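## Task

Lot numbers are printed on the shelf edge beneath each shelf spot, and several spots may carry the same number. Move one cardboard box from a lot 451 spot and one from a lot 434 spot onto the desk so that nothing of either overhangs the desk edge. All other cardboard boxes must stay on their own shelves. If no spot has a given lot, leave that lot out. The robot must not topple or finish leaning, or the task fails.

## Robot and tools

Robot: a simulated Hello Robot Stretch 3 with a single arm. It has a two-wheeled base (0.33 m long, 0.34 m wide, rounded rear), a lift riding up a mast, and a telescoping arm that reaches out to the robot's right side. The base cannot slide sideways, so the gripper moves forward or back only by driving. The base turns about the point midway between the drive wheels, 0.05 m behind its front edge; with arm retracted and wrist folded, a turn sweeps a 0.28 m radius, and an unfolded level wrist reaches beyond that. Something may occasionally nudge loose objects.

Frames: base frame has its origin on the floor between the drive wheels, x forward, y left, z up, in metres. hand_pose is reported in it, located where closed fingertips meet; with wrist joints at zero its x axis points up, y back toward the mast, z to the rear. Odometry frame is the base frame at scene start; base_odometry counts wheel rotation only (slip counts as travel), heading in rad, left positive, -3.142 to 3.142.

Tool move: one action per call. Either "servos": "reboot" by itself (re-enables servos that shut off; they hold in place), or "base" and/or "joints" plus optional "speeds", "pace", "contact_limits". All motions start together.
- base: a relative offset from the base's current spot, exactly one key. translate_m (metres, -3 to 3, positive forward) or rotate_rad (radians, -6.4 to 6.4, positive left).
- joints: absolute targets, one number per named joint. lift_m 0 to 1.1; arm_m 0 to 0.52 (extension); wrist_yaw_rad -1.345 to 4.42 (0 along the arm, positive toward the front); wrist_pitch_rad -1.57 to 0.451 (0 level, negative tips fingers down); wrist_roll_rad -2.911 to 2.918 (0 fingers side by side); gripper_m -0.089 to 0.179 (larger is wider; fingertip gap is about 0.007 m under the value when nearly shut, 0.025 m under when fully open); head_pan_rad -3.953 to 1.73 (0 forward, positive left, -1.57 along the arm); head_tilt_rad -1.53 to 0.419 (negative looks down). Done tolerances: ±0.004 for lift, arm and gripper, ±0.02 yaw and roll, ±0.05 pitch, ±0.1 head.
- pace: "default" or "max". Top speeds default/max: translate 0.12/0.30 m/s, rotate 0.76/1.90 rad/s, lift 0.11/0.15 m/s, arm 0.14/0.40 m/s. Base is capped at 0.10 m/s and 0.63 rad/s unless lift_m < 0.30, arm_m < 0.03 and wrist_yaw_rad > 2.54. speeds: per-key top speed overriding pace, no higher than max.
- contact_limits: motor_effort percent (1 to 100) at which a motion halts with contact_stop, given only beside its own command. arm_m takes one number; lift_m takes {"down": n, "up": n} (1 to 100, force beyond free motion; under about 12 may trip in free travel; defaults about 32-47 down, 21-36 up); translate_m and rotate_rad have no contact stop unless given one, then each wheel stops on its own and goes slack, which can twist the robot.
- cameras: list of head_camera, nav_camera, wrist_camera or all; [] for none. blocking: true (default) waits until everything rests; false returns in about 0.5 s while motion continues, and a later move replaces only the targets it names.
Unknown keys make a call invalid; out-of-range values are refused, and a refusal or an uncommanded stop cancels the rest of that reply's move, wait and finished_scene calls. Any motion takes at most about 14 s before time_out.

wait: seconds 0 to 10, plus cameras; returns state and images, earlier if running moves all finish. stop: brakes your running motions; braked ones report stopped and may keep pressing. zoom_image: camera name and region [x0, y0, x1, y1] in that camera's pixels, at most 504 by 504, from its latest image. finished_scene: scene = current scene number (1 to 3); irreversible; the result brings the next task.

Results: move line says done or the worst status. base_status/joint_status: moving, done, off_target (resting away from target, maybe still pushing), contact_stop (that joint goes slack), time_out, torque_fault (limp until reboot), stopped. on_its_own lists uncommanded behaviour; held at gives a target, not a reading. motor_effort in percent, positive toward higher values, bracket = peak of last action; wrist pitch peaks near 45, roll near 72. lidar_m: 12 ranges in metres, 30 degree sectors starting straight ahead and going counter-clockwise (4th left, 7th behind, 10th right), seen at 0.17 m height, 0.15 to 12 m; "-" is nothing or too close; table tops are invisible. wrist_depth_mm and head_depth_mm: 7x7 median depths (45-1000 and 280-4000 mm). base_tilt in degrees, forward/right positive, offset up to about 4. turned_by_imu beats turned_by_wheels when they disagree by over 0.15 rad. head_camera images are rotated (turn a quarter clockwise to view upright); nav_camera needs a quarter counterclockwise.

Gripper: close below the object's width to hold; open 0.05 beyond its width, or fully, to let go; resend to re-squeeze if it slips.

Cautions: before folding (yaw 3.0) or unfolding the wrist, put lift_m in 0.32-0.95, pitch -0.4, roll near 0; folded, lift may go to 0.25. With yaw below -0.4 keep pitch at -0.5 or lower. Pushing on something solid with the gripper above about 0.45 m, or driving while holding or hooking something fixed, can tip the robot; if base_tilt leans, back off. Wrist and head have no contact stop and will fault after sustained strain. Avoid drops, releasing moving items, slams, hard hits and strong pushes. The sim runs on while the operator thinks; base offsets count from the last reported pose.

Each tool is called after "Emit:" as name(argument=value, ...) on one line, values as JSON.

## Session

Emit:
move(cameras=["nav_camera", "head_camera"])

Scene clock: 0.00 s.
base_odometry: x=+0.000 y=+0.000 heading=+0.000
turned_by_wheels: +0.000
turned_by_imu: +0.000
base_tilt: forward=-0.3 right=-1.3
lidar_m: 0.73 0.73 0.86 1.54 2.67 1.27 1.01 1.12 1.82 1.63 1.41 0.83
head_depth_mm: 810 799 791 783 775 768 764 / 781 772 765 757 751 743 736 / 755 746 741 735 727 721 715 / 730 721 715 711 705 700 693 / 707 701 694 690 684 677 673 / 686 678 672 669 664 657 654 / 666 660 657 648 645 639 636
base_status: not commanded
joint_positions: lift_m=+0.374 arm_m=+0.001 wrist_yaw_rad=+3.009 wrist_pitch_rad=-0.462 wrist_roll_rad=+0.000 gripper_m=+0.037 head_pan_rad=+0.000 head_tilt_rad=-0.003
joint_status: not commanded
measured_speeds: all 0
motor_effort: left_wheel=-0.4 right_wheel=+0.1 lift_m=+22.4 arm_m=-2.9 wrist_yaw_rad=-1.0 wrist_pitch_rad=+1.9 wrist_roll_rad=-0.1 gripper_m=+0.3 head_pan_rad=+1.2 head_tilt_rad=+6.7
hand_pose: x=+0.0076 y=+0.0712 z=+0.3774 quat_wxyz=(+0.207, +0.697, +0.116, +0.676) (m; base frame)
wrist_depth_mm: - 139 - - - 908 708 / - 152 - - - 960 716 / - 169 965 - - 951 745 / 877 806 210 856 840 822 763 / 723 714 213 700 689 694 688 / 607 618 130 596 127 600 595 / 535 559 301 361 520 520 522
pictures: head_camera (sideways), nav_camera (sideways)
camera_calibration:
head_camera: T_world_to_cam=[[0.0492887, -0.0462825, -0.997712, 1.31413], [0.0559988, 0.997483, -0.0435055, 0.0559483], [0.997213, -0.0537263, 0.0517564, -0.117945], [0, 0, 0, 1]] pos_world=[0.0497116, -0.00132302, 1.31966]
nav_camera: T_world_to_cam=[[-0.023323, 0.0170411, 0.999583, -1.25824], [0.00971252, -0.999804, 0.0172715, 0.0276235], [0.999681, 0.0101113, 0.0231529, -0.0830631], [0, 0, 0, 1]] pos_world=[0.0534224, 0.0498997, 1.25916]

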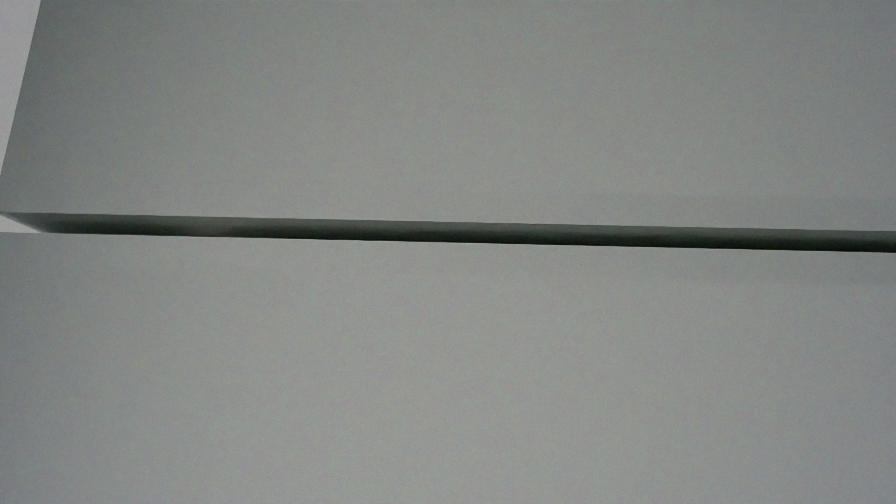

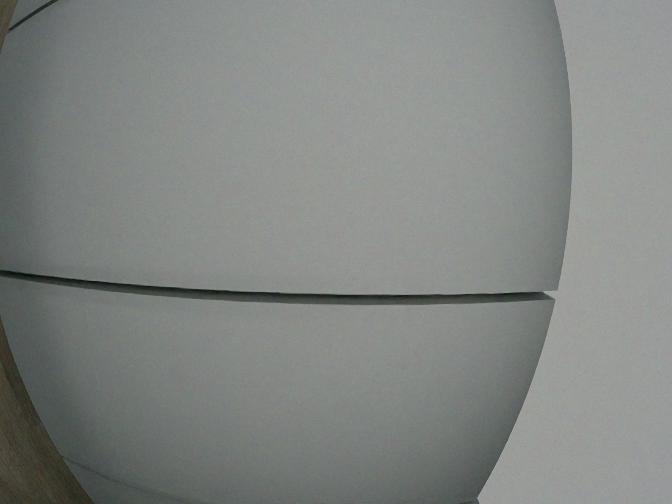

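Emit:
move(joints={"head_pan_rad": 1.4, "head_tilt_rad": -0.35}, pace="max", cameras=["nav_camera"])

Emit:
move(joints={"head_pan_rad": -1.2}, pace="max", cameras=["nav_camera"])

Emit:
move(joints={"head_pan_rad": -2.8}, pace="max", cameras=["nav_camera"])

Emit:
move(joints={"head_pan_rad": -3.9}, pace="max", cameras=["nav_camera"])

Scene clock: 12.13 s.
move: done
base_odometry: x=+0.000 y=+0.000 heading=+0.000
turned_by_wheels: +0.000
turned_by_imu: +0.000
base_tilt: forward=-0.2 right=-1.1
lidar_m: 0.73 0.73 0.86 1.54 2.67 1.26 1.01 1.12 1.82 1.63 1.40 0.83
head_depth_mm: 968 983 1006 1026 1053 1093 1106 / 1124 1153 1182 1216 1250 1290 1332 / 1361 1398 1458 1501 1556 1598 1492 / 2477 2648 2838 2935 2409 1878 1498 / 2414 2586 2710 2910 2637 1892 1481 / 2337 2460 2567 2751 2676 1882 1478 / 2244 2355 2525 2603 2608 1870 1479
base_status: not commanded
joint_positions: lift_m=+0.374 arm_m=+0.001 wrist_yaw_rad=+3.009 wrist_pitch_rad=-0.462 wrist_roll_rad=+0.000 gripper_m=+0.037 head_pan_rad=+1.438 head_tilt_rad=-0.351
joint_status: all done
measured_speeds: all 0
motor_effort: left_wheel=-0.2(0.8) right_wheel=+0.0(1.1) lift_m=+23.1(23.9) arm_m=-9.2(10.1) wrist_yaw_rad=-0.1(1.5) wrist_pitch_rad=+1.9(2.0) wrist_roll_rad=+0.1(0.3) gripper_m=+0.6(0.9) head_pan_rad=-2.9(5.7) head_tilt_rad=-3.5(8.0)
hand_pose: x=+0.0076 y=+0.0712 z=+0.3774 quat_wxyz=(+0.207, +0.697, +0.116, +0.676) (m; base frame)
wrist_depth_mm: - 140 - - - 923 702 / - 152 - - - 981 723 / - 169 968 - - 958 742 / 871 797 210 849 837 825 762 / 729 728 213 707 697 692 682 / 617 618 130 584 127 600 593 / 550 553 301 361 512 526 521
pictures: nav_camera (sideways)
camera_calibration:
nav_camera: T_world_to_cam=[[0.0253885, 0.318673, 0.947525, -1.19032], [0.992987, -0.117517, 0.0129169, 0.0273016], [0.115466, 0.940552, -0.319422, 0.368257], [0, 0, 0, 1]] pos_world=[-0.0394111, 0.036166, 1.24513]

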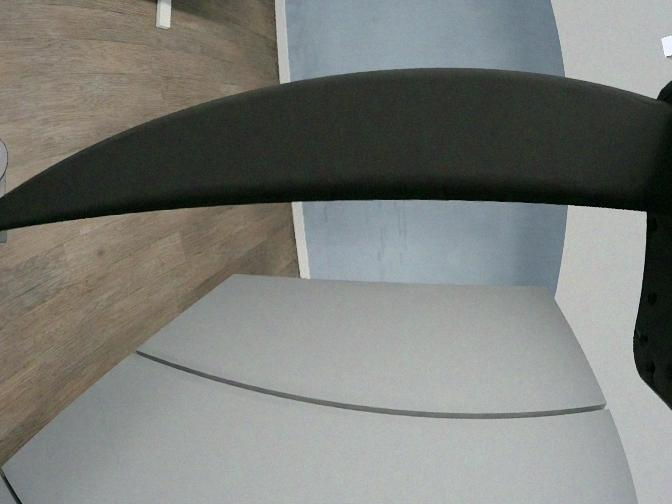

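Scene clock: 14.53 s.
move: done
base_odometry: x=+0.000 y=+0.000 heading=+0.000
turned_by_wheels: +0.000
turned_by_imu: +0.000
base_tilt: forward=-0.3 right=-1.1
lidar_m: 0.73 0.73 0.85 1.53 2.67 1.26 1.01 1.12 1.83 1.63 1.40 0.83
head_depth_mm: 1422 1807 1935 2084 2207 1861 1517 / 1628 1682 1629 1660 1786 1847 1504 / 1790 1876 1990 2118 2161 1888 1497 / 1805 1884 1998 2144 2273 1898 1503 / 1833 1939 2019 2196 2266 1902 1476 / 1692 1758 1895 2007 1970 1888 1481 / 1456 1512 1590 1628 1701 1717 1480
base_status: not commanded
joint_positions: lift_m=+0.374 arm_m=+0.001 wrist_yaw_rad=+3.009 wrist_pitch_rad=-0.462 wrist_roll_rad=+0.000 gripper_m=+0.037 head_pan_rad=-1.208 head_tilt_rad=-0.351
joint_status: all done
measured_speeds: translate_m=+0.000 rotate_rad=+0.000 lift_m=+0.000 arm_m=+0.000 wrist_yaw_rad=+0.000 wrist_pitch_rad=+0.000 wrist_roll_rad=+0.000 head_pan_rad=+0.024 head_tilt_rad=+0.000
motor_effort: left_wheel=-0.3(0.8) right_wheel=+0.4(1.1) lift_m=+23.4(23.9) arm_m=-12.9(13.3) wrist_yaw_rad=-0.1(1.6) wrist_pitch_rad=+2.0(2.1) wrist_roll_rad=+0.0(0.3) gripper_m=+0.5(1.1) head_pan_rad=+3.1(5.0) head_tilt_rad=-0.3(3.5)
hand_pose: x=+0.0076 y=+0.0712 z=+0.3774 quat_wxyz=(+0.207, +0.697, +0.116, +0.676) (m; base frame)
wrist_depth_mm: - 139 - - - 909 715 / - 152 - - - 954 726 / - 169 965 - - 935 746 / 859 799 209 849 844 824 769 / 714 701 212 706 703 692 697 / 628 613 130 590 127 597 593 / 535 547 302 360 516 520 521
pictures: nav_camera (sideways)
camera_calibration:
nav_camera: T_world_to_cam=[[0.129098, -0.292456, 0.947525, -1.19095], [-0.929547, -0.368478, 0.0129169, 0.0390291], [0.345365, -0.882436, -0.319422, 0.366855], [0, 0, 0, 1]] pos_world=[0.0633305, -0.010194, 1.24513]

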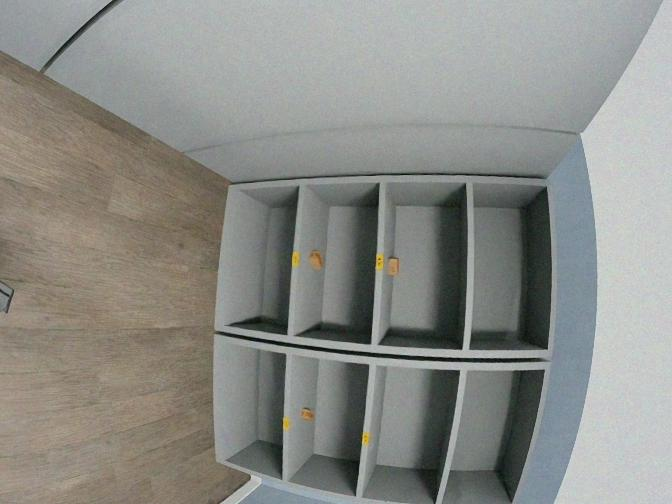

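Scene clock: 16.60 s.
move: done
base_odometry: x=+0.000 y=+0.000 heading=+0.000
turned_by_wheels: +0.000
turned_by_imu: +0.000
base_tilt: forward=-0.4 right=-1.3
lidar_m: 0.73 0.73 0.86 1.54 2.67 1.26 1.02 1.12 1.82 1.63 1.40 0.83
head_depth_mm: 1328 1407 1484 1581 1243 955 1475 / 1339 1410 1489 1591 1230 994 1461 / 1353 1429 1507 1592 1211 986 1495 / 1365 1439 1524 1604 1200 982 1399 / 1367 1445 1534 1627 1750 1809 1495 / 1368 1446 1533 1643 1747 1841 1492 / 1392 1447 1546 1643 1762 1847 1477
base_status: not commanded
joint_positions: lift_m=+0.374 arm_m=+0.001 wrist_yaw_rad=+3.009 wrist_pitch_rad=-0.462 wrist_roll_rad=+0.000 gripper_m=+0.037 head_pan_rad=-2.808 head_tilt_rad=-0.351
joint_status: all done
measured_speeds: translate_m=+0.000 rotate_rad=+0.000 lift_m=+0.000 arm_m=+0.000 wrist_yaw_rad=+0.000 wrist_pitch_rad=+0.000 wrist_roll_rad=+0.000 head_pan_rad=+0.024 head_tilt_rad=+0.000
motor_effort: left_wheel=+0.1(0.7) right_wheel=+0.4(1.1) lift_m=+23.7(24.0) arm_m=-13.0(13.7) wrist_yaw_rad=-0.7(1.8) wrist_pitch_rad=+1.9(2.0) wrist_roll_rad=+0.2(0.2) gripper_m=+0.0(0.9) head_pan_rad=+3.3(5.3) head_tilt_rad=+1.5(1.7)
hand_pose: x=+0.0076 y=+0.0712 z=+0.3774 quat_wxyz=(+0.207, +0.697, +0.116, +0.676) (m; base frame)
wrist_depth_mm: - 139 - - - 914 707 / - 153 - - - 971 727 / - 169 948 - - 957 734 / 888 815 209 843 828 833 775 / 727 712 212 704 699 695 692 / 620 613 130 590 127 611 595 / 538 543 303 361 514 522 522
pictures: nav_camera (sideways)
camera_calibration:
nav_camera: T_world_to_cam=[[-0.296093, -0.120526, 0.947525, -1.18836], [-0.341248, 0.939885, 0.0129169, 0.0354404], [-0.89212, -0.319516, -0.319422, 0.374404], [0, 0, 0, 1]] pos_world=[-0.0057566, -0.0569092, 1.24513]

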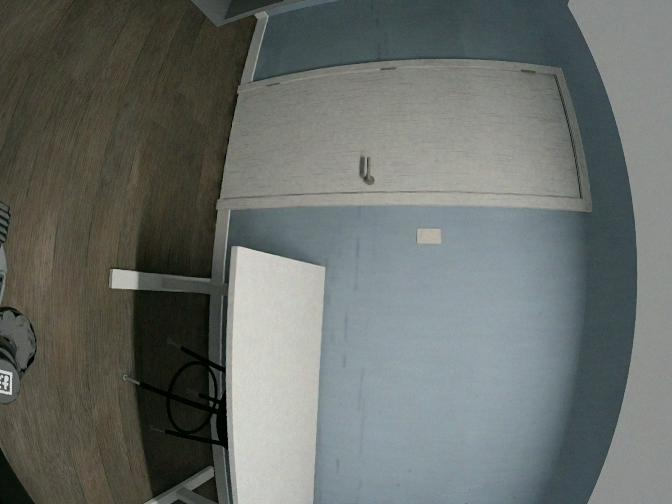

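Scene clock: 17.50 s.
move: done
base_odometry: x=+0.000 y=+0.000 heading=+0.000
turned_by_wheels: +0.000
turned_by_imu: +0.000
base_tilt: forward=-0.3 right=-1.3
lidar_m: 0.73 0.73 0.86 1.54 2.68 1.26 1.02 1.12 1.82 1.63 1.40 0.83
head_depth_mm: - - - - - - - / - - - - - - - / 2603 2709 2811 3050 2727 1929 1557 / 2654 2820 2991 3155 2698 1901 1489 / 2277 2416 2554 2638 2413 1911 1490 / 2005 2091 2197 2165 1429 1867 1480 / 1773 1849 1929 1912 1247 1875 1477
base_status: not commanded
joint_positions: lift_m=+0.374 arm_m=+0.001 wrist_yaw_rad=+3.009 wrist_pitch_rad=-0.462 wrist_roll_rad=+0.000 gripper_m=+0.037 head_pan_rad=-3.930 head_tilt_rad=-0.351
joint_status: all done
measured_speeds: all 0
motor_effort: left_wheel=-0.3(0.6) right_wheel=+0.4(0.8) lift_m=+23.4(24.0) arm_m=-12.5(13.5) wrist_yaw_rad=+0.7(1.3) wrist_pitch_rad=+1.8(2.0) wrist_roll_rad=-0.2(0.3) gripper_m=+0.6(1.1) head_pan_rad=+2.0(4.4) head_tilt_rad=+1.8(2.5)
hand_pose: x=+0.0076 y=+0.0712 z=+0.3774 quat_wxyz=(+0.207, +0.697, +0.116, +0.676) (m; base frame)
wrist_depth_mm: - 139 - - - 913 702 / - 152 - - - 945 731 / - 169 986 - - 961 753 / 868 796 211 856 843 837 760 / 716 716 212 709 698 691 690 / 618 617 130 584 127 588 594 / 541 556 304 361 513 523 522
pictures: nav_camera (sideways)
camera_calibration:
nav_camera: T_world_to_cam=[[-0.237121, 0.214409, 0.947525, -1.18872], [0.698541, 0.715453, 0.0129169, 0.0290977], [-0.67514, 0.664948, -0.319422, 0.37308], [0, 0, 0, 1]] pos_world=[-0.0503138, -0.0140256, 1.24513]

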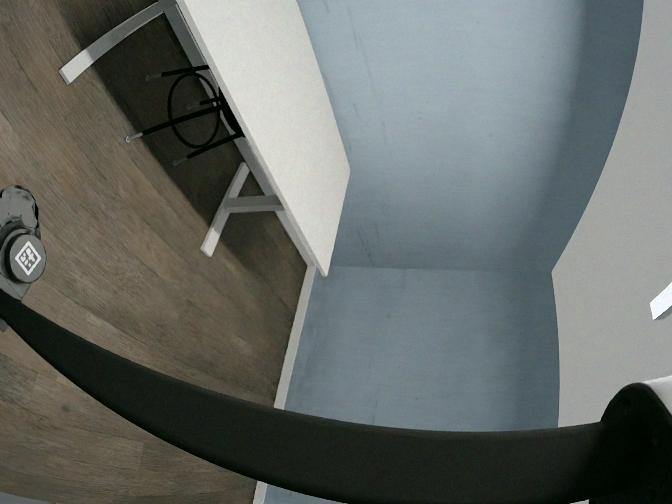

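Emit:
move(base={"rotate_rad": 0.23}, joints={"head_pan_rad": -1.42, "head_tilt_rad": -0.35}, pace="max", cameras=["head_camera"])

Emit:
zoom_image(camera="head_camera", region=[200, 130, 600, 360])

Emit:
move(joints={"head_pan_rad": -1.98, "head_tilt_rad": -0.35}, pace="max", cameras=["head_camera"])

Emit:
zoom_image(camera="head_camera", region=[200, 130, 600, 360])

Scene clock: 108.60 s.
move: done
base_odometry: x=+0.000 y=+0.000 heading=+0.230
turned_by_wheels: +0.230
turned_by_imu: +0.226
base_tilt: forward=-0.3 right=-1.2
lidar_m: 0.73 0.76 1.03 2.67 1.65 1.01 1.12 1.61 1.97 1.63 1.04 0.76
head_depth_mm: 1393 1467 1924 2048 2016 1845 1540 / 1728 1823 1938 1694 1789 1850 1500 / 1800 1875 2022 2116 2174 1869 1503 / 1840 1912 2028 2156 2255 1899 1495 / 1860 1942 2049 2178 2238 1898 1486 / 1628 1700 1763 1865 1933 1897 1483 / 1413 1452 1501 1555 1611 1665 1474
base_status: done
joint_positions: lift_m=+0.374 arm_m=+0.001 wrist_yaw_rad=+3.009 wrist_pitch_rad=-0.462 wrist_roll_rad=+0.000 gripper_m=+0.037 head_pan_rad=-1.412 head_tilt_rad=-0.349
joint_status: all done
measured_speeds: translate_m=+0.000 rotate_rad=+0.000 lift_m=+0.000 arm_m=+0.000 wrist_yaw_rad=+0.000 wrist_pitch_rad=+0.000 wrist_roll_rad=+0.000 head_pan_rad=-0.024 head_tilt_rad=+0.000
motor_effort: left_wheel=-9.0(12.8) right_wheel=+9.1(12.7) lift_m=+24.2(24.2) arm_m=-12.7(13.3) wrist_yaw_rad=-0.4(1.6) wrist_pitch_rad=+1.9(2.0) wrist_roll_rad=+0.0(0.5) gripper_m=+0.4(1.0) head_pan_rad=-2.9(5.2) head_tilt_rad=+3.7(7.1)
hand_pose: x=+0.0076 y=+0.0712 z=+0.3774 quat_wxyz=(+0.207, +0.697, +0.116, +0.676) (m; base frame)
wrist_depth_mm: - 140 - - - - 884 / - 152 - - - - 852 / - 169 962 - - - 868 / 855 810 210 843 832 827 818 / 725 710 212 710 692 692 695 / 616 625 130 584 127 602 591 / 541 553 302 363 513 526 523
pictures: head_camera (sideways)
camera_calibration:
head_camera: T_world_to_cam=[[-0.092006, 0.281396, -0.955171, 1.25916], [0.990896, 0.120551, -0.0599325, 0.071608], [0.0982823, -0.951989, -0.289926, 0.332316], [0, 0, 0, 1]] pos_world=[0.0122335, -0.0465936, 1.30335]

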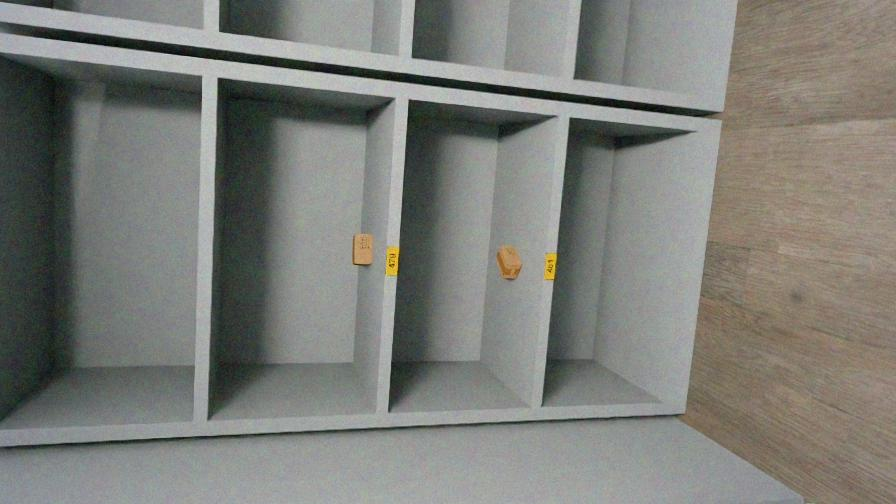

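Scaled by 1.260 from the camera's 896x504 image, which has a finer 1280x720 frame.

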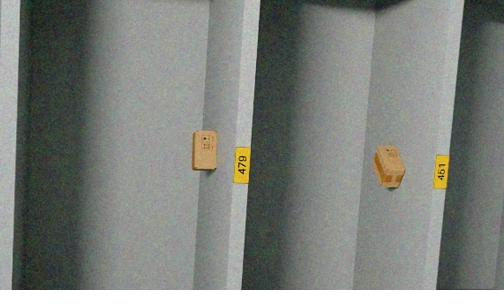

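Scene clock: 109.37 s.
move: done
base_odometry: x=+0.000 y=+0.000 heading=+0.230
turned_by_wheels: +0.000
turned_by_imu: +0.000
base_tilt: forward=-0.4 right=-1.1
lidar_m: 0.73 0.75 1.04 2.67 1.64 1.01 1.12 1.60 1.98 1.63 1.04 0.76
head_depth_mm: 1996 2023 2090 2146 2159 1949 1516 / 2178 2258 2420 2514 2468 1930 1508 / 1845 1943 1989 2125 2282 1942 1501 / 1897 2106 2197 2341 2398 1923 1486 / 1888 1990 2103 2213 2273 1919 1499 / 1808 1899 2007 2120 2140 1839 1473 / 1366 1455 1537 1652 1752 1797 1468
base_status: not commanded
joint_positions: lift_m=+0.374 arm_m=+0.001 wrist_yaw_rad=+3.009 wrist_pitch_rad=-0.462 wrist_roll_rad=+0.000 gripper_m=+0.037 head_pan_rad=-1.995 head_tilt_rad=-0.349
joint_status: all done
measured_speeds: all 0
motor_effort: left_wheel=-9.0(9.2) right_wheel=+9.1(9.9) lift_m=+24.3(24.3) arm_m=-12.7(13.4) wrist_yaw_rad=+0.2(1.5) wrist_pitch_rad=+2.0(2.0) wrist_roll_rad=+0.0(0.2) gripper_m=+0.9(0.9) head_pan_rad=-0.9(4.6) head_tilt_rad=+4.1(9.1)
hand_pose: x=+0.0076 y=+0.0712 z=+0.3774 quat_wxyz=(+0.207, +0.697, +0.116, +0.676) (m; base frame)
wrist_depth_mm: - 139 - - - - 901 / - 152 - - - - 871 / - 169 962 - - - 883 / 883 796 211 849 840 837 805 / 720 724 213 714 701 699 687 / 618 608 130 587 127 599 592 / 536 542 303 361 517 524 526
pictures: head_camera (sideways)
camera_calibration:
head_camera: T_world_to_cam=[[0.0780944, 0.28557, -0.955171, 1.25812], [0.893605, -0.444835, -0.0599325, 0.0722015], [-0.442008, -0.848865, -0.289926, 0.335612], [0, 0, 0, 1]] pos_world=[-0.0144287, -0.0422747, 1.30335]

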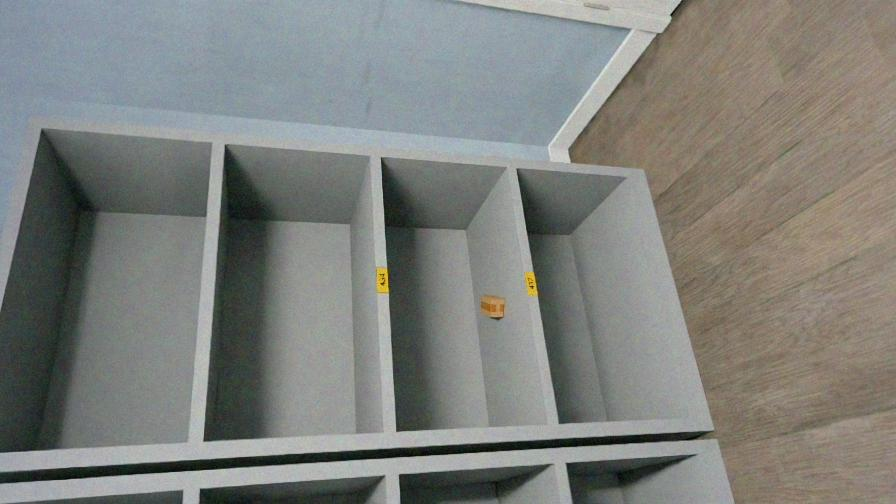

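Scaled by 1.260 from the camera's 896x504 image, which has a finer 1280x720 frame.

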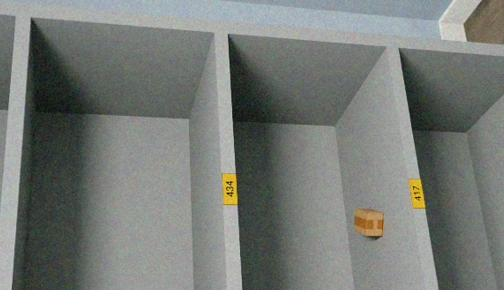

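Emit:
move(joints={"head_pan_rad": -1.42, "head_tilt_rad": -0.5}, pace="max", cameras=["head_camera"])

Emit:
zoom_image(camera="head_camera", region=[410, 200, 510, 320])

Scene clock: 115.53 s.
move: done
base_odometry: x=+0.000 y=+0.000 heading=+0.230
turned_by_wheels: +0.000
turned_by_imu: +0.000
base_tilt: forward=-0.3 right=-1.2
lidar_m: 0.73 0.76 1.04 2.66 1.65 1.02 1.12 1.60 1.97 1.63 1.04 0.76
head_depth_mm: 1355 1468 1796 2020 2059 1659 1346 / 1704 1859 1747 1780 1937 1655 1349 / 1713 1892 2055 2099 2012 1636 1332 / 1730 1929 2101 2206 2025 1634 1334 / 1754 1950 2146 2202 2051 1624 1317 / 1558 1669 1760 1882 1999 1624 1320 / 1373 1426 1482 1564 1637 1565 1307
base_status: not commanded
joint_positions: lift_m=+0.374 arm_m=+0.001 wrist_yaw_rad=+3.009 wrist_pitch_rad=-0.462 wrist_roll_rad=+0.000 gripper_m=+0.037 head_pan_rad=-1.402 head_tilt_rad=-0.498
joint_status: all done
measured_speeds: all 0
motor_effort: left_wheel=-8.9(9.0) right_wheel=+9.1(9.9) lift_m=+23.9(24.4) arm_m=-12.9(13.3) wrist_yaw_rad=-1.0(1.3) wrist_pitch_rad=+1.9(2.0) wrist_roll_rad=-0.2(0.3) gripper_m=+0.3(0.8) head_pan_rad=+0.3(6.6) head_tilt_rad=-4.4(6.4)
hand_pose: x=+0.0076 y=+0.0712 z=+0.3774 quat_wxyz=(+0.207, +0.697, +0.116, +0.676) (m; base frame)
wrist_depth_mm: - 139 - - - - 907 / - 152 - - - - 856 / - 169 972 - - - 890 / 874 789 209 852 845 822 817 / 721 717 213 703 691 696 690 / 624 612 130 591 127 595 593 / 539 549 303 363 510 531 521
pictures: head_camera (sideways)
camera_calibration:
head_camera: T_world_to_cam=[[-0.118163, 0.416742, -0.901312, 1.18902], [0.988049, 0.139821, -0.0648846, 0.0780604], [0.0989823, -0.898207, -0.428283, 0.512368], [0, 0, 0, 1]] pos_world=[0.0126555, -0.0462172, 1.29619]

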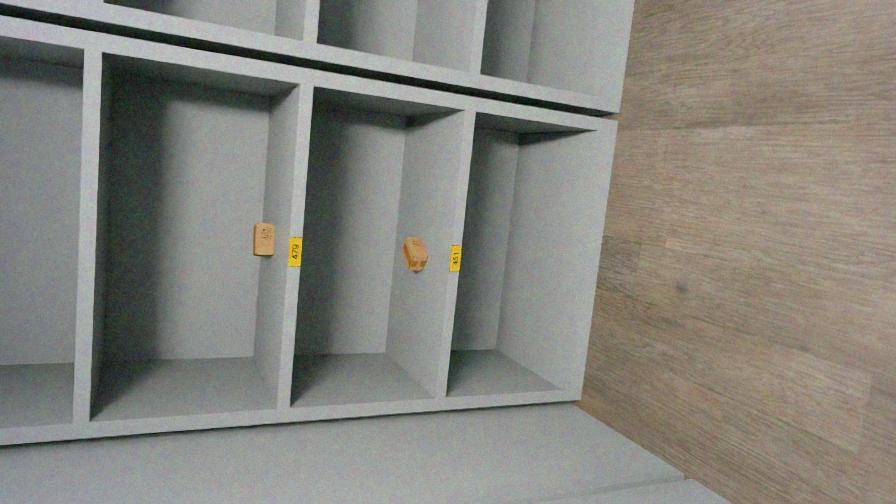

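Scaled by 4.200 from the camera's 896x504 image, which has a finer 1280x720 frame.

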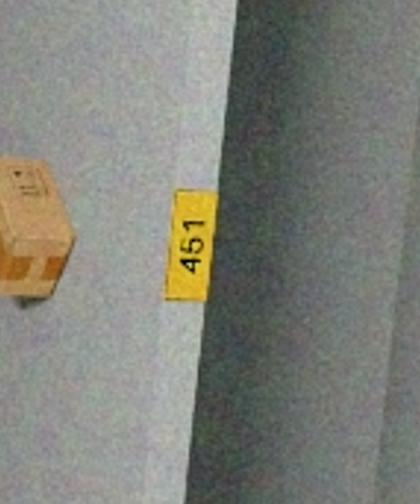

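Emit:
move(base={"rotate_rad": -1.6}, joints={"lift_m": 0.29, "head_pan_rad": 0.0}, pace="max", cameras=[])

Emit:
move(base={"translate_m": 0.97}, pace="max", cameras=[])

Emit:
move(base={"rotate_rad": 1.6}, joints={"head_pan_rad": -1.57, "head_tilt_rad": -0.7}, pace="max", cameras=["head_camera"])

Scene clock: 143.87 s.
move: done
base_odometry: x=+0.000 y=+0.000 heading=-1.370
turned_by_wheels: -1.600
turned_by_imu: -1.569
base_tilt: forward=-0.4 right=-1.3
lidar_m: 1.63 1.05 0.76 0.73 0.75 1.01 2.67 1.64 1.01 1.12 1.61 1.97
head_depth_mm: 1739 1912 2080 2122 2049 1659 1352 / 1722 1900 2081 2183 2020 1659 1341 / 1403 1499 1644 1842 1991 1631 1338 / 1710 1904 2076 2081 1994 1628 1326 / 1731 1873 2060 2155 1994 1615 1322 / 1720 1884 2054 2139 1987 1611 1312 / 1690 1871 1971 1980 1928 1603 1302
base_status: done
joint_positions: lift_m=+0.290 arm_m=+0.001 wrist_yaw_rad=+3.009 wrist_pitch_rad=-0.463 wrist_roll_rad=+0.000 gripper_m=+0.037 head_pan_rad=+0.004 head_tilt_rad=-0.500
joint_status: all done
measured_speeds: all 0
motor_effort: left_wheel=+5.9(14.8) right_wheel=-9.1(14.2) lift_m=+31.0(31.1) arm_m=-12.7(13.7) wrist_yaw_rad=-0.4(1.4) wrist_pitch_rad=+2.1(2.2) wrist_roll_rad=+0.1(0.3) gripper_m=+0.7(0.9) head_pan_rad=-3.2(5.3) head_tilt_rad=-3.6(5.2)
hand_pose: x=+0.0076 y=+0.0711 z=+0.2927 quat_wxyz=(+0.208, +0.697, +0.117, +0.676) (m; base frame)
wrist_depth_mm: 688 139 722 754 769 794 812 / 757 152 784 815 849 881 883 / 824 169 791 870 847 850 841 / 727 657 209 695 696 681 674 / 604 587 213 565 574 570 568 / 516 503 130 300 127 497 493 / 276 273 267 273 416 435 431
pictures: none
No camera images: "cameras" was empty.

Scene clock: 148.43 s.
move: done
base_odometry: x=+0.193 y=-0.951 heading=-1.370
turned_by_wheels: +0.000
turned_by_imu: +0.001
base_tilt: forward=-0.4 right=-1.2
lidar_m: 0.68 0.98 0.77 0.74 0.77 1.04 3.62 2.03 1.45 1.53 1.28 0.68
head_depth_mm: 535 580 634 701 1230 975 1265 / 615 608 644 698 769 877 1199 / 851 970 1043 773 979 901 1026 / 914 985 1048 768 1247 957 1242 / 909 981 1042 757 1237 953 1232 / 905 977 1033 747 1232 946 1234 / 904 975 1040 743 1221 941 1237
base_status: done
joint_positions: lift_m=+0.290 arm_m=+0.001 wrist_yaw_rad=+3.009 wrist_pitch_rad=-0.463 wrist_roll_rad=+0.000 gripper_m=+0.037 head_pan_rad=+0.000 head_tilt_rad=-0.500
joint_status: not commanded
measured_speeds: all 0
motor_effort: left_wheel=+1.0(15.6) right_wheel=+5.4(10.8) lift_m=+26.7(30.7) arm_m=-10.7(13.4) wrist_yaw_rad=-0.4(1.9) wrist_pitch_rad=+2.1(2.2) wrist_roll_rad=+0.1(0.4) gripper_m=+0.4(1.1) head_pan_rad=-3.0(3.9) head_tilt_rad=-2.0(4.2)
hand_pose: x=+0.0076 y=+0.0711 z=+0.2927 quat_wxyz=(+0.208, +0.697, +0.117, +0.676) (m; base frame)
wrist_depth_mm: 711 140 737 765 791 800 803 / 769 152 789 823 864 888 865 / 844 169 800 870 860 849 787 / 723 671 209 694 690 692 679 / 613 598 213 566 590 572 569 / 509 513 131 301 127 488 488 / 277 275 266 271 419 434 427
pictures: none
No camera images: "cameras" was empty.

Scene clock: 150.57 s.
move: done
base_odometry: x=+0.193 y=-0.950 heading=+0.229
turned_by_wheels: +1.600
turned_by_imu: +1.568
base_tilt: forward=-0.4 right=-1.1
lidar_m: 0.74 0.77 1.05 3.63 1.73 1.45 1.53 1.28 0.69 0.68 0.97 0.77
head_depth_mm: 538 608 687 1240 1041 1328 1209 / 654 638 690 788 980 1289 1198 / 904 978 777 1070 993 1204 1192 / 919 999 768 1264 1056 1307 1188 / 920 990 756 1245 1051 1299 1177 / 916 969 747 1237 1044 1289 1175 / 920 975 736 1233 1036 1287 1165
base_status: done
joint_positions: lift_m=+0.290 arm_m=+0.001 wrist_yaw_rad=+3.009 wrist_pitch_rad=-0.463 wrist_roll_rad=+0.000 gripper_m=+0.037 head_pan_rad=-1.578 head_tilt_rad=-0.704
joint_status: all done
measured_speeds: translate_m=+0.000 rotate_rad=+0.000 lift_m=+0.000 arm_m=+0.000 wrist_yaw_rad=+0.000 wrist_pitch_rad=+0.000 wrist_roll_rad=+0.000 head_pan_rad=+0.024 head_tilt_rad=+0.000
motor_effort: left_wheel=-5.7(15.0) right_wheel=+6.7(14.1) lift_m=+25.3(27.2) arm_m=-12.6(13.5) wrist_yaw_rad=-0.8(1.3) wrist_pitch_rad=+2.0(2.2) wrist_roll_rad=+0.1(0.3) gripper_m=+0.5(0.9) head_pan_rad=+3.4(5.9) head_tilt_rad=-0.4(8.5)
hand_pose: x=+0.0076 y=+0.0711 z=+0.2927 quat_wxyz=(+0.208, +0.697, +0.117, +0.676) (m; base frame)
wrist_depth_mm: - 139 - - - - 875 / - 152 - - - - 848 / 892 169 805 871 866 839 815 / 727 659 210 698 688 690 675 / 601 596 213 567 582 578 581 / 515 510 131 301 127 502 493 / 277 274 266 270 420 433 433
pictures: head_camera (sideways)
camera_calibration:
head_camera: T_world_to_cam=[[-0.0421048, 0.606134, -0.794247, 1.04895], [0.997358, -0.0216043, -0.0693596, 0.0838116], [-0.0592004, -0.795069, -0.603623, 0.741468], [0, 0, 0, 1]] pos_world=[0.00447075, -0.0444723, 1.2865]

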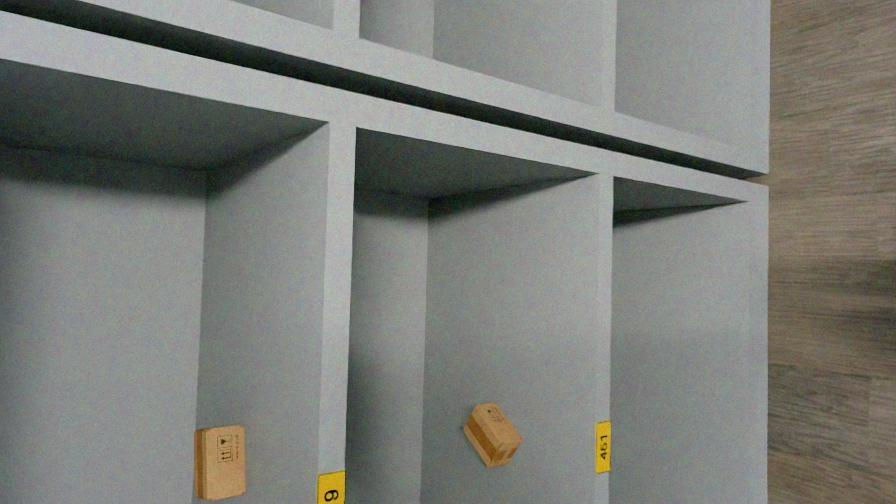

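Emit:
zoom_image(camera="head_camera", region=[430, 380, 550, 500])

Emit:
move(base={"translate_m": 0.275}, joints={"lift_m": 0.6, "gripper_m": 0.17, "wrist_pitch_rad": -0.4, "head_pan_rad": -1.57}, cameras=[])

Emit:
move(joints={"wrist_yaw_rad": 0.0}, cameras=["wrist_camera"])

Scaled by 4.200 from the camera's 896x504 image, which has a finer 1280x720 frame.

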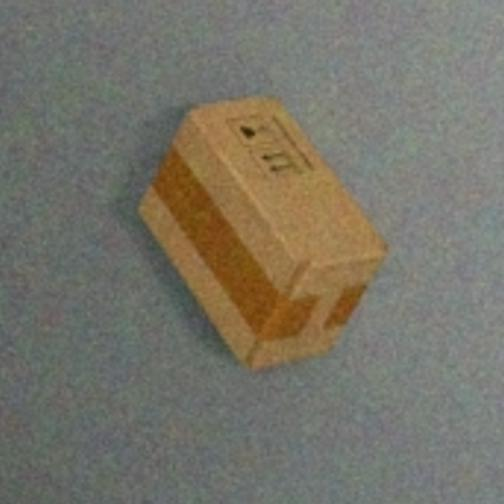

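Scene clock: 170.43 s.
move: done
base_odometry: x=+0.461 y=-0.888 heading=+0.229
turned_by_wheels: +0.000
turned_by_imu: +0.000
base_tilt: forward=-0.3 right=-1.2
lidar_m: 0.47 0.49 0.66 1.79 1.84 1.67 1.81 1.52 0.79 1.11 0.67 0.49
head_depth_mm: 922 992 760 1153 1022 1195 1201 / 922 996 749 1260 1038 1332 1204 / 917 989 739 1260 1038 1315 1198 / 916 973 734 1254 1030 1307 1191 / 914 986 764 1255 1017 1299 1179 / 917 987 752 1233 1012 1294 1172 / 915 977 743 1181 1035 1232 1168
base_status: done
joint_positions: lift_m=+0.600 arm_m=+0.001 wrist_yaw_rad=+3.009 wrist_pitch_rad=-0.419 wrist_roll_rad=+0.000 gripper_m=+0.170 head_pan_rad=-1.570 head_tilt_rad=-0.700
joint_status: all done
measured_speeds: all 0
motor_effort: left_wheel=+5.7(8.3) right_wheel=+5.5(13.7) lift_m=+30.3(33.9) arm_m=-7.7(10.8) wrist_yaw_rad=-0.4(1.8) wrist_pitch_rad=+3.1(5.9) wrist_roll_rad=+0.0(0.3) gripper_m=+0.4(82.3) head_pan_rad=+3.4(3.9) head_tilt_rad=+2.4(4.1)
hand_pose: x=+0.0083 y=+0.0767 z=+0.6124 quat_wxyz=(+0.193, +0.699, +0.101, +0.681) (m; base frame)
wrist_depth_mm: - 139 - - - 782 548 / - 150 - - - 791 560 / - 165 - - - 801 560 / - 189 211 - - 842 568 / - 149 215 - - 826 551 / 123 127 239 924 911 869 120 / 117 790 276 793 810 778 109
pictures: none
No camera images: "cameras" was empty.

Scene clock: 172.93 s.
move: done
base_odometry: x=+0.461 y=-0.888 heading=+0.229
turned_by_wheels: +0.000
turned_by_imu: +0.000
base_tilt: forward=-0.2 right=-1.2
lidar_m: 0.47 0.49 0.66 1.78 1.84 1.66 1.80 1.52 0.79 1.11 0.67 0.49
head_depth_mm: 921 994 758 1155 1022 1204 1205 / 922 993 750 1262 1042 1329 1203 / 916 992 739 1260 1035 1324 1157 / 913 973 732 1259 1026 1312 487 / 915 989 764 1262 1016 1312 1153 / 913 984 753 1250 1012 1294 1179 / 913 970 744 1173 1033 1239 1180
base_status: not commanded
joint_positions: lift_m=+0.600 arm_m=+0.001 wrist_yaw_rad=+0.003 wrist_pitch_rad=-0.419 wrist_roll_rad=+0.000 gripper_m=+0.170 head_pan_rad=-1.570 head_tilt_rad=-0.700
joint_status: all done
measured_speeds: all 0
motor_effort: left_wheel=+5.7(6.3) right_wheel=+5.9(6.2) lift_m=+30.8(31.8) arm_m=-6.3(8.2) wrist_yaw_rad=-4.5(6.0) wrist_pitch_rad=+3.1(3.2) wrist_roll_rad=-0.1(0.3) gripper_m=+0.3(1.2) head_pan_rad=+3.3(3.9) head_tilt_rad=+2.4(3.4)
hand_pose: x=-0.0208 y=-0.3698 z=+0.6124 quat_wxyz=(+0.692, +0.148, -0.691, -0.146) (m; base frame)
wrist_depth_mm: 540 666 - - - 759 563 / 548 625 618 579 600 593 533 / 487 479 477 467 459 461 453 / 550 683 - - - 799 560 / 585 150 - - - 755 559 / 118 126 - - - 134 119 / 117 774 770 764 743 756 109
pictures: wrist_camera
camera_calibration:
wrist_camera: T_world_to_cam=[[-0.998878, -0.0399198, -0.0254964, -0.0132856], [-0.00250284, 0.582001, -0.813184, 0.745688], [0.0473011, -0.812208, -0.581447, 0.22289], [0, 0, 0, 1]] pos_world=[-0.0219473, -0.253488, 0.735642]

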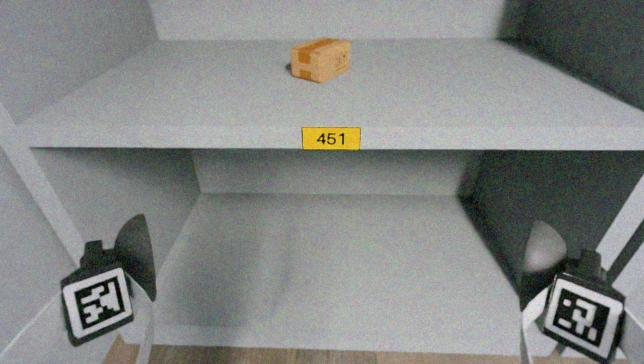

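Emit:
move(base={"rotate_rad": -0.61}, joints={"wrist_pitch_rad": -0.55, "lift_m": 0.67}, cameras=[])

Emit:
move(base={"translate_m": 0.17}, cameras=[])

Emit:
move(base={"rotate_rad": 0.61}, joints={"wrist_yaw_rad": -0.55}, cameras=["wrist_camera"])

Scene clock: 259.50 s.
move: done
base_odometry: x=+0.461 y=-0.888 heading=-0.380
turned_by_wheels: -0.610
turned_by_imu: -0.600
base_tilt: forward=-0.3 right=-1.2
lidar_m: 0.50 0.47 0.48 0.62 1.38 2.59 1.67 1.80 1.52 0.79 1.11 0.74
head_depth_mm: 1393 1276 1622 1722 1735 1432 1201 / 1313 1153 1683 1410 1678 1414 1195 / 1191 1049 1554 1286 1623 1400 1168 / 657 739 835 986 1172 1365 438 / 720 806 853 1078 1164 1326 1156 / 858 925 796 1233 1036 1295 1175 / 937 973 739 1197 975 1291 1146
base_status: done
joint_positions: lift_m=+0.670 arm_m=+0.001 wrist_yaw_rad=+0.003 wrist_pitch_rad=-0.561 wrist_roll_rad=+0.000 gripper_m=+0.170 head_pan_rad=-1.570 head_tilt_rad=-0.700
joint_status: all done
measured_speeds: all 0
motor_effort: left_wheel=+8.1(12.2) right_wheel=-9.4(13.3) lift_m=+29.0(33.6) arm_m=-4.0(4.6) wrist_yaw_rad=-2.5(4.6) wrist_pitch_rad=+1.5(4.3) wrist_roll_rad=-0.1(0.3) gripper_m=+0.3(1.1) head_pan_rad=+3.3(4.1) head_tilt_rad=+2.2(3.4)
hand_pose: x=-0.0210 y=-0.3497 z=+0.6520 quat_wxyz=(+0.680, +0.197, -0.679, -0.195) (m; base frame)
wrist_depth_mm: 699 694 697 567 725 - - / 566 565 563 619 - - - / 462 484 - 732 - - - / 431 - - 851 - - - / - 145 - 923 - - - / - 127 878 896 895 850 119 / - 749 798 795 807 763 109
pictures: none
No camera images: "cameras" was empty.

Scene clock: 262.33 s.
move: done
base_odometry: x=+0.619 y=-0.951 heading=-0.380
turned_by_wheels: +0.000
turned_by_imu: +0.000
base_tilt: forward=-0.4 right=-1.2
lidar_m: 0.35 0.33 0.34 0.44 0.97 2.29 1.83 1.94 0.87 0.80 1.01 0.52
head_depth_mm: 1271 1084 1670 1409 1693 1417 1205 / 657 735 861 1202 1614 1422 1202 / 722 790 831 986 1159 1348 1174 / 823 897 777 1136 1087 1330 439 / 932 1004 725 1254 1016 1309 1156 / 902 964 676 1203 979 1234 1149 / 847 907 666 1147 941 871 1104
base_status: done
joint_positions: lift_m=+0.670 arm_m=+0.001 wrist_yaw_rad=+0.003 wrist_pitch_rad=-0.561 wrist_roll_rad=+0.000 gripper_m=+0.170 head_pan_rad=-1.570 head_tilt_rad=-0.700
joint_status: not commanded
measured_speeds: all 0
motor_effort: left_wheel=+3.0(11.8) right_wheel=+6.5(10.1) lift_m=+25.6(29.8) arm_m=-5.8(6.5) wrist_yaw_rad=-2.4(4.4) wrist_pitch_rad=+1.5(1.6) wrist_roll_rad=-0.2(0.4) gripper_m=+0.6(1.1) head_pan_rad=+3.1(3.4) head_tilt_rad=+2.7(3.5)
hand_pose: x=-0.0210 y=-0.3497 z=+0.6520 quat_wxyz=(+0.680, +0.197, -0.679, -0.195) (m; base frame)
wrist_depth_mm: - 698 727 673 558 697 - / 529 530 559 559 601 - - / 456 458 468 824 714 - - / 385 409 - - 815 - - / 369 144 - - 977 - - / - 127 - 867 908 845 119 / - 120 760 813 796 774 109
pictures: none
No camera images: "cameras" was empty.

Scene clock: 264.40 s.
move: done
base_odometry: x=+0.619 y=-0.951 heading=+0.229
turned_by_wheels: +0.610
turned_by_imu: +0.600
base_tilt: forward=-0.3 right=-1.2
lidar_m: 0.33 0.34 0.47 1.26 2.80 1.84 1.94 0.80 0.81 1.01 0.47 0.35
head_depth_mm: 833 922 716 1197 1009 1271 1179 / 834 919 708 1199 1009 1259 1178 / 833 913 701 1181 992 1256 438 / 829 918 692 1172 985 1251 1140 / 833 916 682 1168 983 1242 1153 / 831 919 674 1153 974 1204 1153 / 779 785 666 815 841 949 1099
base_status: done
joint_positions: lift_m=+0.670 arm_m=+0.001 wrist_yaw_rad=-0.547 wrist_pitch_rad=-0.561 wrist_roll_rad=+0.000 gripper_m=+0.170 head_pan_rad=-1.570 head_tilt_rad=-0.700
joint_status: all done
measured_speeds: all 0
motor_effort: left_wheel=-9.1(12.3) right_wheel=+8.6(12.6) lift_m=+23.6(25.7) arm_m=-8.8(8.8) wrist_yaw_rad=-3.7(6.5) wrist_pitch_rad=+1.5(1.7) wrist_roll_rad=+0.0(0.3) gripper_m=+0.6(1.1) head_pan_rad=+2.9(3.4) head_tilt_rad=+2.3(3.4)
hand_pose: x=-0.1277 y=-0.3198 z=+0.6520 quat_wxyz=(+0.602, +0.005, -0.707, -0.372) (m; base frame)
wrist_depth_mm: - 673 688 724 661 553 729 / 573 542 537 550 546 597 - / 462 455 448 471 729 731 - / 391 390 425 - 841 - - / 351 145 - - 930 951 994 / 117 127 - - 877 868 119 / 114 120 - 787 804 779 109
pictures: wrist_camera
camera_calibration:
wrist_camera: T_world_to_cam=[[-0.870243, 0.491682, -0.0304155, 0.0725939], [0.358873, 0.590463, -0.722886, 0.738545], [-0.337471, -0.640002, -0.690298, 0.368452], [0, 0, 0, 1]] pos_world=[-0.0775278, -0.235967, 0.790433]

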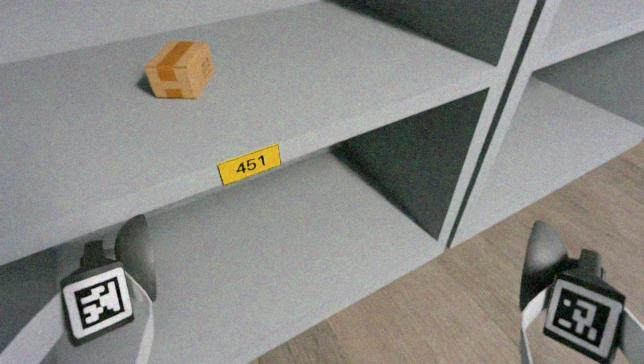

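Emit:
move(joints={"arm_m": 0.46, "wrist_yaw_rad": -0.58}, contact_limits={"arm_m": 40}, cameras=["wrist_camera"])

Scene clock: 284.57 s.
move: done
base_odometry: x=+0.619 y=-0.951 heading=+0.229
turned_by_wheels: +0.000
turned_by_imu: +0.000
base_tilt: forward=-0.2 right=-1.3
lidar_m: 0.33 0.34 0.47 1.26 2.80 1.83 1.95 0.80 0.81 1.01 0.48 0.35
head_depth_mm: 832 922 715 1201 1015 1276 1172 / 832 918 708 1189 976 448 375 / 831 916 696 684 720 1227 1177 / 831 916 691 716 968 1248 1168 / 833 913 681 1169 986 1246 1158 / 831 913 672 1152 975 1218 1154 / 775 790 664 817 842 947 1109
base_status: not commanded
joint_positions: lift_m=+0.670 arm_m=+0.460 wrist_yaw_rad=-0.577 wrist_pitch_rad=-0.561 wrist_roll_rad=+0.000 gripper_m=+0.170 head_pan_rad=-1.570 head_tilt_rad=-0.700
joint_status: all done
measured_speeds: all 0
motor_effort: left_wheel=-8.5(8.9) right_wheel=+8.6(9.3) lift_m=+27.5(27.6) arm_m=+13.2(15.5) wrist_yaw_rad=-2.7(6.8) wrist_pitch_rad=+1.6(1.7) wrist_roll_rad=+0.0(0.3) gripper_m=+0.9(1.2) head_pan_rad=+2.4(3.2) head_tilt_rad=+2.7(3.3)
contact_limits: arm_m 40 (drawing in: default 31, maximum 55; extending or still: default 40, maximum 69)
hand_pose: x=-0.1329 y=-0.7759 z=+0.6519 quat_wxyz=(+0.596, -0.005, -0.707, -0.381) (m; base frame)
wrist_depth_mm: 254 280 315 366 433 492 421 / 272 303 349 409 491 511 435 / 294 332 384 427 440 435 428 / 319 355 378 375 372 367 364 / 329 317 326 323 320 318 316 / 117 142 286 232 280 273 119 / 117 251 255 202 251 246 109
pictures: wrist_camera
camera_calibration:
wrist_camera: T_world_to_cam=[[-0.855082, 0.5176, -0.0304264, 0.314493], [0.376571, 0.57962, -0.722658, 1.00345], [-0.356412, -0.629389, -0.690536, 0.0806319], [0, 0, 0, 1]] pos_world=[-0.0802147, -0.693652, 0.790398]

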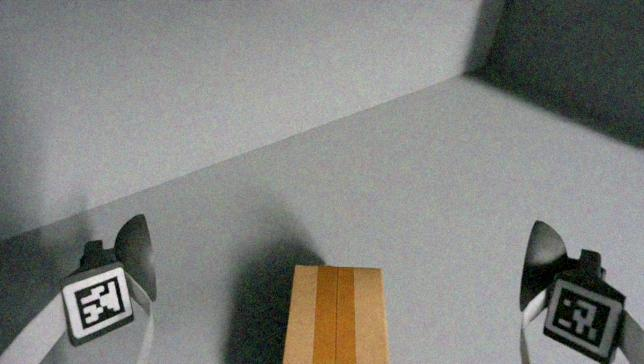

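Emit:
move(joints={"arm_m": 0.45, "lift_m": 0.583}, contact_limits={"lift_m": {"down": 16}}, cameras=["wrist_camera"])

Emit:
move(joints={"gripper_m": 0.03}, cameras=["wrist_camera"])

Scene clock: 300.53 s.
move: done
base_odometry: x=+0.619 y=-0.951 heading=+0.229
turned_by_wheels: +0.000
turned_by_imu: +0.000
base_tilt: forward=-0.5 right=-1.2
lidar_m: 0.33 0.34 0.47 1.25 2.80 1.84 1.94 0.80 0.81 1.01 0.47 0.35
head_depth_mm: 834 919 716 1200 1015 1271 1184 / 837 913 705 1191 1004 1234 472 / 836 915 697 1189 717 599 1141 / 832 917 690 1173 770 1249 1170 / 831 914 681 1173 982 1249 1158 / 830 915 673 1152 979 1207 1153 / 778 789 664 816 839 951 1103
base_status: not commanded
joint_positions: lift_m=+0.583 arm_m=+0.450 wrist_yaw_rad=-0.577 wrist_pitch_rad=-0.561 wrist_roll_rad=+0.000 gripper_m=+0.170 head_pan_rad=-1.570 head_tilt_rad=-0.700
joint_status: all done
measured_speeds: all 0
motor_effort: left_wheel=-8.3(8.9) right_wheel=+8.4(9.4) lift_m=+23.3(27.2) arm_m=-12.7(14.9) wrist_yaw_rad=-2.6(4.4) wrist_pitch_rad=+1.7(1.7) wrist_roll_rad=+0.0(0.4) gripper_m=+1.0(1.0) head_pan_rad=+2.5(3.1) head_tilt_rad=+2.1(3.1)
contact_limits: lift_m down 16 (down: maximum 72; up: maximum 65)
hand_pose: x=-0.1329 y=-0.7659 z=+0.5649 quat_wxyz=(+0.596, -0.005, -0.707, -0.381) (m; base frame)
wrist_depth_mm: 261 288 330 376 432 451 404 / 280 312 347 356 351 349 346 / 288 296 292 294 287 285 282 / 249 249 247 172 242 240 239 / 215 208 208 148 209 208 206 / 124 141 179 130 179 180 120 / 117 164 160 125 158 161 109
pictures: wrist_camera
camera_calibration:
wrist_camera: T_world_to_cam=[[-0.85498, 0.517767, -0.0304265, 0.306772], [0.376687, 0.579549, -0.722655, 0.934739], [-0.356533, -0.629317, -0.690539, 0.0268923], [0, 0, 0, 1]] pos_world=[-0.080232, -0.68364, 0.703398]

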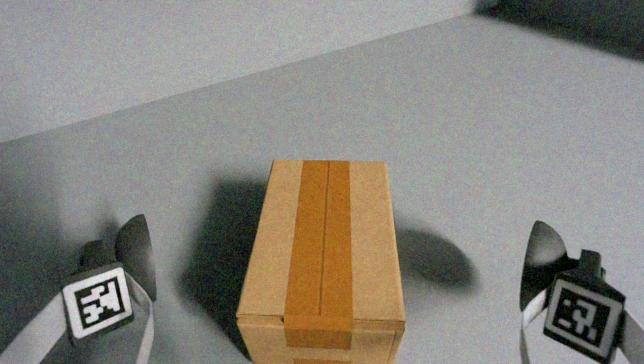

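Scene clock: 302.47 s.
move: done
base_odometry: x=+0.619 y=-0.951 heading=+0.229
turned_by_wheels: +0.000
turned_by_imu: +0.000
base_tilt: forward=-0.2 right=-1.2
lidar_m: 0.33 0.34 0.47 1.26 2.80 1.83 1.95 0.80 0.81 1.01 0.47 0.35
head_depth_mm: 833 924 716 1196 1009 1270 1179 / 832 918 706 1193 1007 1232 472 / 829 918 699 1173 713 598 1139 / 831 916 692 1176 769 1250 1162 / 832 915 682 1167 988 1240 1163 / 825 909 673 1154 973 1205 1156 / 777 788 665 815 842 950 1105
base_status: not commanded
joint_positions: lift_m=+0.583 arm_m=+0.450 wrist_yaw_rad=-0.577 wrist_pitch_rad=-0.559 wrist_roll_rad=+0.000 gripper_m=+0.031 head_pan_rad=-1.570 head_tilt_rad=-0.700
joint_status: all done
measured_speeds: all 0
motor_effort: left_wheel=-7.9(8.7) right_wheel=+7.3(8.9) lift_m=+23.7(24.0) arm_m=-12.1(13.2) wrist_yaw_rad=-3.0(4.4) wrist_pitch_rad=+1.2(1.7) wrist_roll_rad=-0.1(0.3) gripper_m=-16.3(89.2) head_pan_rad=+2.0(3.1) head_tilt_rad=+1.9(3.0)
contact_limits: lift_m down 16 (down: maximum 72; up: maximum 65)
hand_pose: x=-0.1331 y=-0.7661 z=+0.5653 quat_wxyz=(+0.596, -0.006, -0.707, -0.381) (m; base frame)
wrist_depth_mm: 263 289 328 376 434 454 402 / 280 312 349 361 356 350 349 / 290 299 295 294 290 286 285 / 253 249 248 172 236 242 240 / 217 215 156 148 150 209 207 / 190 190 129 131 130 180 184 / 170 109 161 128 159 158 164
pictures: wrist_camera
camera_calibration:
wrist_camera: T_world_to_cam=[[-0.85501, 0.517721, -0.0303686, 0.306701], [0.375988, 0.578479, -0.723875, 0.934968], [-0.357198, -0.630339, -0.689262, 0.0253485], [0, 0, 0, 1]] pos_world=[-0.0802495, -0.683667, 0.703586]

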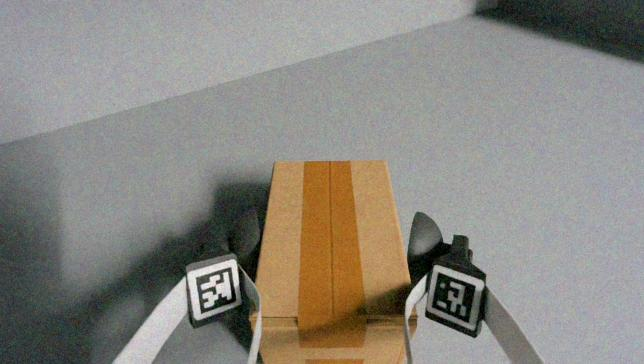

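Emit:
move(joints={"gripper_m": 0.0}, cameras=[])

Emit:
move(joints={"lift_m": 0.65}, cameras=["wrist_camera"])

Emit:
move(joints={"arm_m": 0.0}, cameras=["wrist_camera"])

Scene clock: 311.50 s.
move: done
base_odometry: x=+0.619 y=-0.951 heading=+0.229
turned_by_wheels: +0.000
turned_by_imu: +0.000
base_tilt: forward=-0.3 right=-1.1
lidar_m: 0.33 0.34 0.47 1.26 2.79 1.84 1.94 0.80 0.81 1.01 0.47 0.35
head_depth_mm: 836 922 713 1198 1012 1270 1183 / 832 917 706 1191 1006 1233 471 / 835 915 700 1183 718 599 1140 / 828 917 689 1174 769 1254 1168 / 836 913 681 1174 986 1247 1165 / 834 909 674 1153 978 1211 1154 / 775 790 664 819 839 950 1104
base_status: not commanded
joint_positions: lift_m=+0.583 arm_m=+0.450 wrist_yaw_rad=-0.577 wrist_pitch_rad=-0.559 wrist_roll_rad=+0.000 gripper_m=+0.001 head_pan_rad=-1.570 head_tilt_rad=-0.700
joint_status: all done
measured_speeds: all 0
motor_effort: left_wheel=-7.6(8.1) right_wheel=+7.5(8.2) lift_m=+23.8(24.6) arm_m=-9.1(10.0) wrist_yaw_rad=-3.7(3.7) wrist_pitch_rad=+1.3(1.4) wrist_roll_rad=+0.0(0.3) gripper_m=-26.6(96.3) head_pan_rad=+2.1(2.5) head_tilt_rad=+1.9(2.9)
contact_limits: lift_m down 16 (down: maximum 72; up: maximum 65)
hand_pose: x=-0.1331 y=-0.7661 z=+0.5653 quat_wxyz=(+0.596, -0.006, -0.707, -0.381) (m; base frame)
wrist_depth_mm: 261 288 327 379 431 456 405 / 282 313 348 362 358 352 349 / 290 298 296 293 289 284 284 / 251 250 248 172 237 242 241 / 217 216 156 148 152 209 207 / 191 189 129 131 129 180 184 / 170 108 161 128 143 158 164
pictures: none
No camera images: "cameras" was empty.

Scene clock: 312.93 s.
move: done
base_odometry: x=+0.619 y=-0.951 heading=+0.229
turned_by_wheels: +0.000
turned_by_imu: +0.000
base_tilt: forward=-0.3 right=-1.1
lidar_m: 0.33 0.34 0.47 1.25 2.80 1.83 1.95 0.80 0.81 1.01 0.47 0.35
head_depth_mm: 833 918 715 1200 1012 1278 1186 / 832 914 706 1192 1005 496 388 / 834 920 698 712 683 1220 1169 / 830 918 689 1169 934 1253 1167 / 830 918 681 1173 984 1244 1158 / 831 912 673 1159 982 1218 1153 / 777 788 664 814 840 951 1101
base_status: not commanded
joint_positions: lift_m=+0.650 arm_m=+0.450 wrist_yaw_rad=-0.577 wrist_pitch_rad=-0.569 wrist_roll_rad=+0.000 gripper_m=+0.004 head_pan_rad=-1.570 head_tilt_rad=-0.700
joint_status: all done
measured_speeds: all 0
motor_effort: left_wheel=-7.8(8.0) right_wheel=+7.8(8.4) lift_m=+30.4(33.9) arm_m=-8.0(9.6) wrist_yaw_rad=-3.2(4.3) wrist_pitch_rad=+3.0(3.2) wrist_roll_rad=-0.1(0.2) gripper_m=-11.9(27.1) head_pan_rad=+1.9(2.7) head_tilt_rad=+2.7(2.8)
hand_pose: x=-0.1322 y=-0.7649 z=+0.6304 quat_wxyz=(+0.594, -0.003, -0.707, -0.384) (m; base frame)
wrist_depth_mm: 261 290 328 376 449 502 423 / 282 314 358 424 469 484 435 / 304 343 388 403 398 394 389 / 327 346 343 184 334 334 331 / 300 300 157 154 153 289 289 / 265 262 129 131 128 250 253 / 239 108 224 126 131 122 227
pictures: wrist_camera
camera_calibration:
wrist_camera: T_world_to_cam=[[-0.85485, 0.517968, -0.0306745, 0.309128], [0.379687, 0.584149, -0.717362, 0.981785], [-0.353652, -0.624883, -0.696025, 0.0801871], [0, 0, 0, 1]] pos_world=[-0.0801546, -0.683519, 0.769589]

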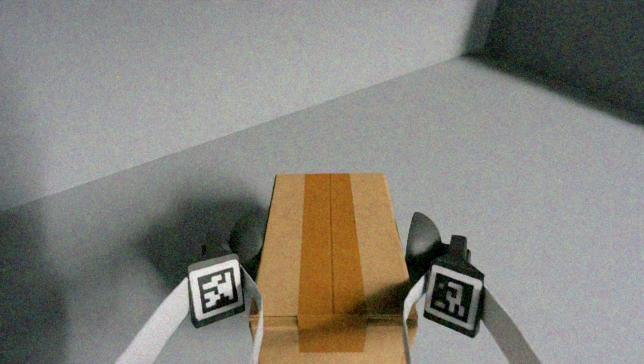

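Scene clock: 317.43 s.
move: done
base_odometry: x=+0.619 y=-0.951 heading=+0.229
turned_by_wheels: +0.000
turned_by_imu: +0.000
base_tilt: forward=-0.3 right=-1.1
lidar_m: 0.33 0.34 0.47 1.25 2.81 1.84 1.95 0.80 0.81 1.01 0.47 0.35
head_depth_mm: 832 923 716 1198 1015 1270 1181 / 835 918 708 1192 1007 1266 627 / 833 919 698 1184 1001 1253 453 / 832 913 692 1180 994 1247 1168 / 830 914 681 1170 983 1246 1163 / 829 913 675 1154 978 1218 1154 / 773 789 665 813 841 949 1100
base_status: not commanded
joint_positions: lift_m=+0.650 arm_m=+0.001 wrist_yaw_rad=-0.577 wrist_pitch_rad=-0.569 wrist_roll_rad=+0.000 gripper_m=+0.004 head_pan_rad=-1.570 head_tilt_rad=-0.700
joint_status: all done
measured_speeds: all 0
motor_effort: left_wheel=-7.5(8.1) right_wheel=+7.1(8.5) lift_m=+25.4(30.6) arm_m=-12.9(15.7) wrist_yaw_rad=-2.4(4.7) wrist_pitch_rad=+3.0(3.2) wrist_roll_rad=+0.2(0.3) gripper_m=-11.5(12.2) head_pan_rad=+2.1(2.9) head_tilt_rad=+2.6(2.8)
hand_pose: x=-0.1322 y=-0.3155 z=+0.6303 quat_wxyz=(+0.594, -0.003, -0.707, -0.384) (m; base frame)
wrist_depth_mm: 606 632 650 641 605 567 - / 515 510 505 500 526 646 - / 418 413 416 - 769 - - / 352 370 - 184 812 - - / 344 - 153 154 153 976 985 / 761 - 129 132 129 823 844 / 674 99 126 126 130 738 761
pictures: wrist_camera
camera_calibration:
wrist_camera: T_world_to_cam=[[-0.854847, 0.517973, -0.0306804, 0.0763479], [0.379758, 0.584259, -0.717234, 0.719171], [-0.353582, -0.624777, -0.696156, 0.36114], [0, 0, 0, 1]] pos_world=[-0.0801526, -0.234096, 0.769566]

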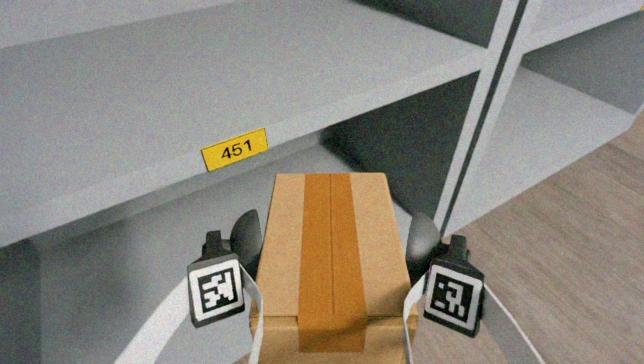

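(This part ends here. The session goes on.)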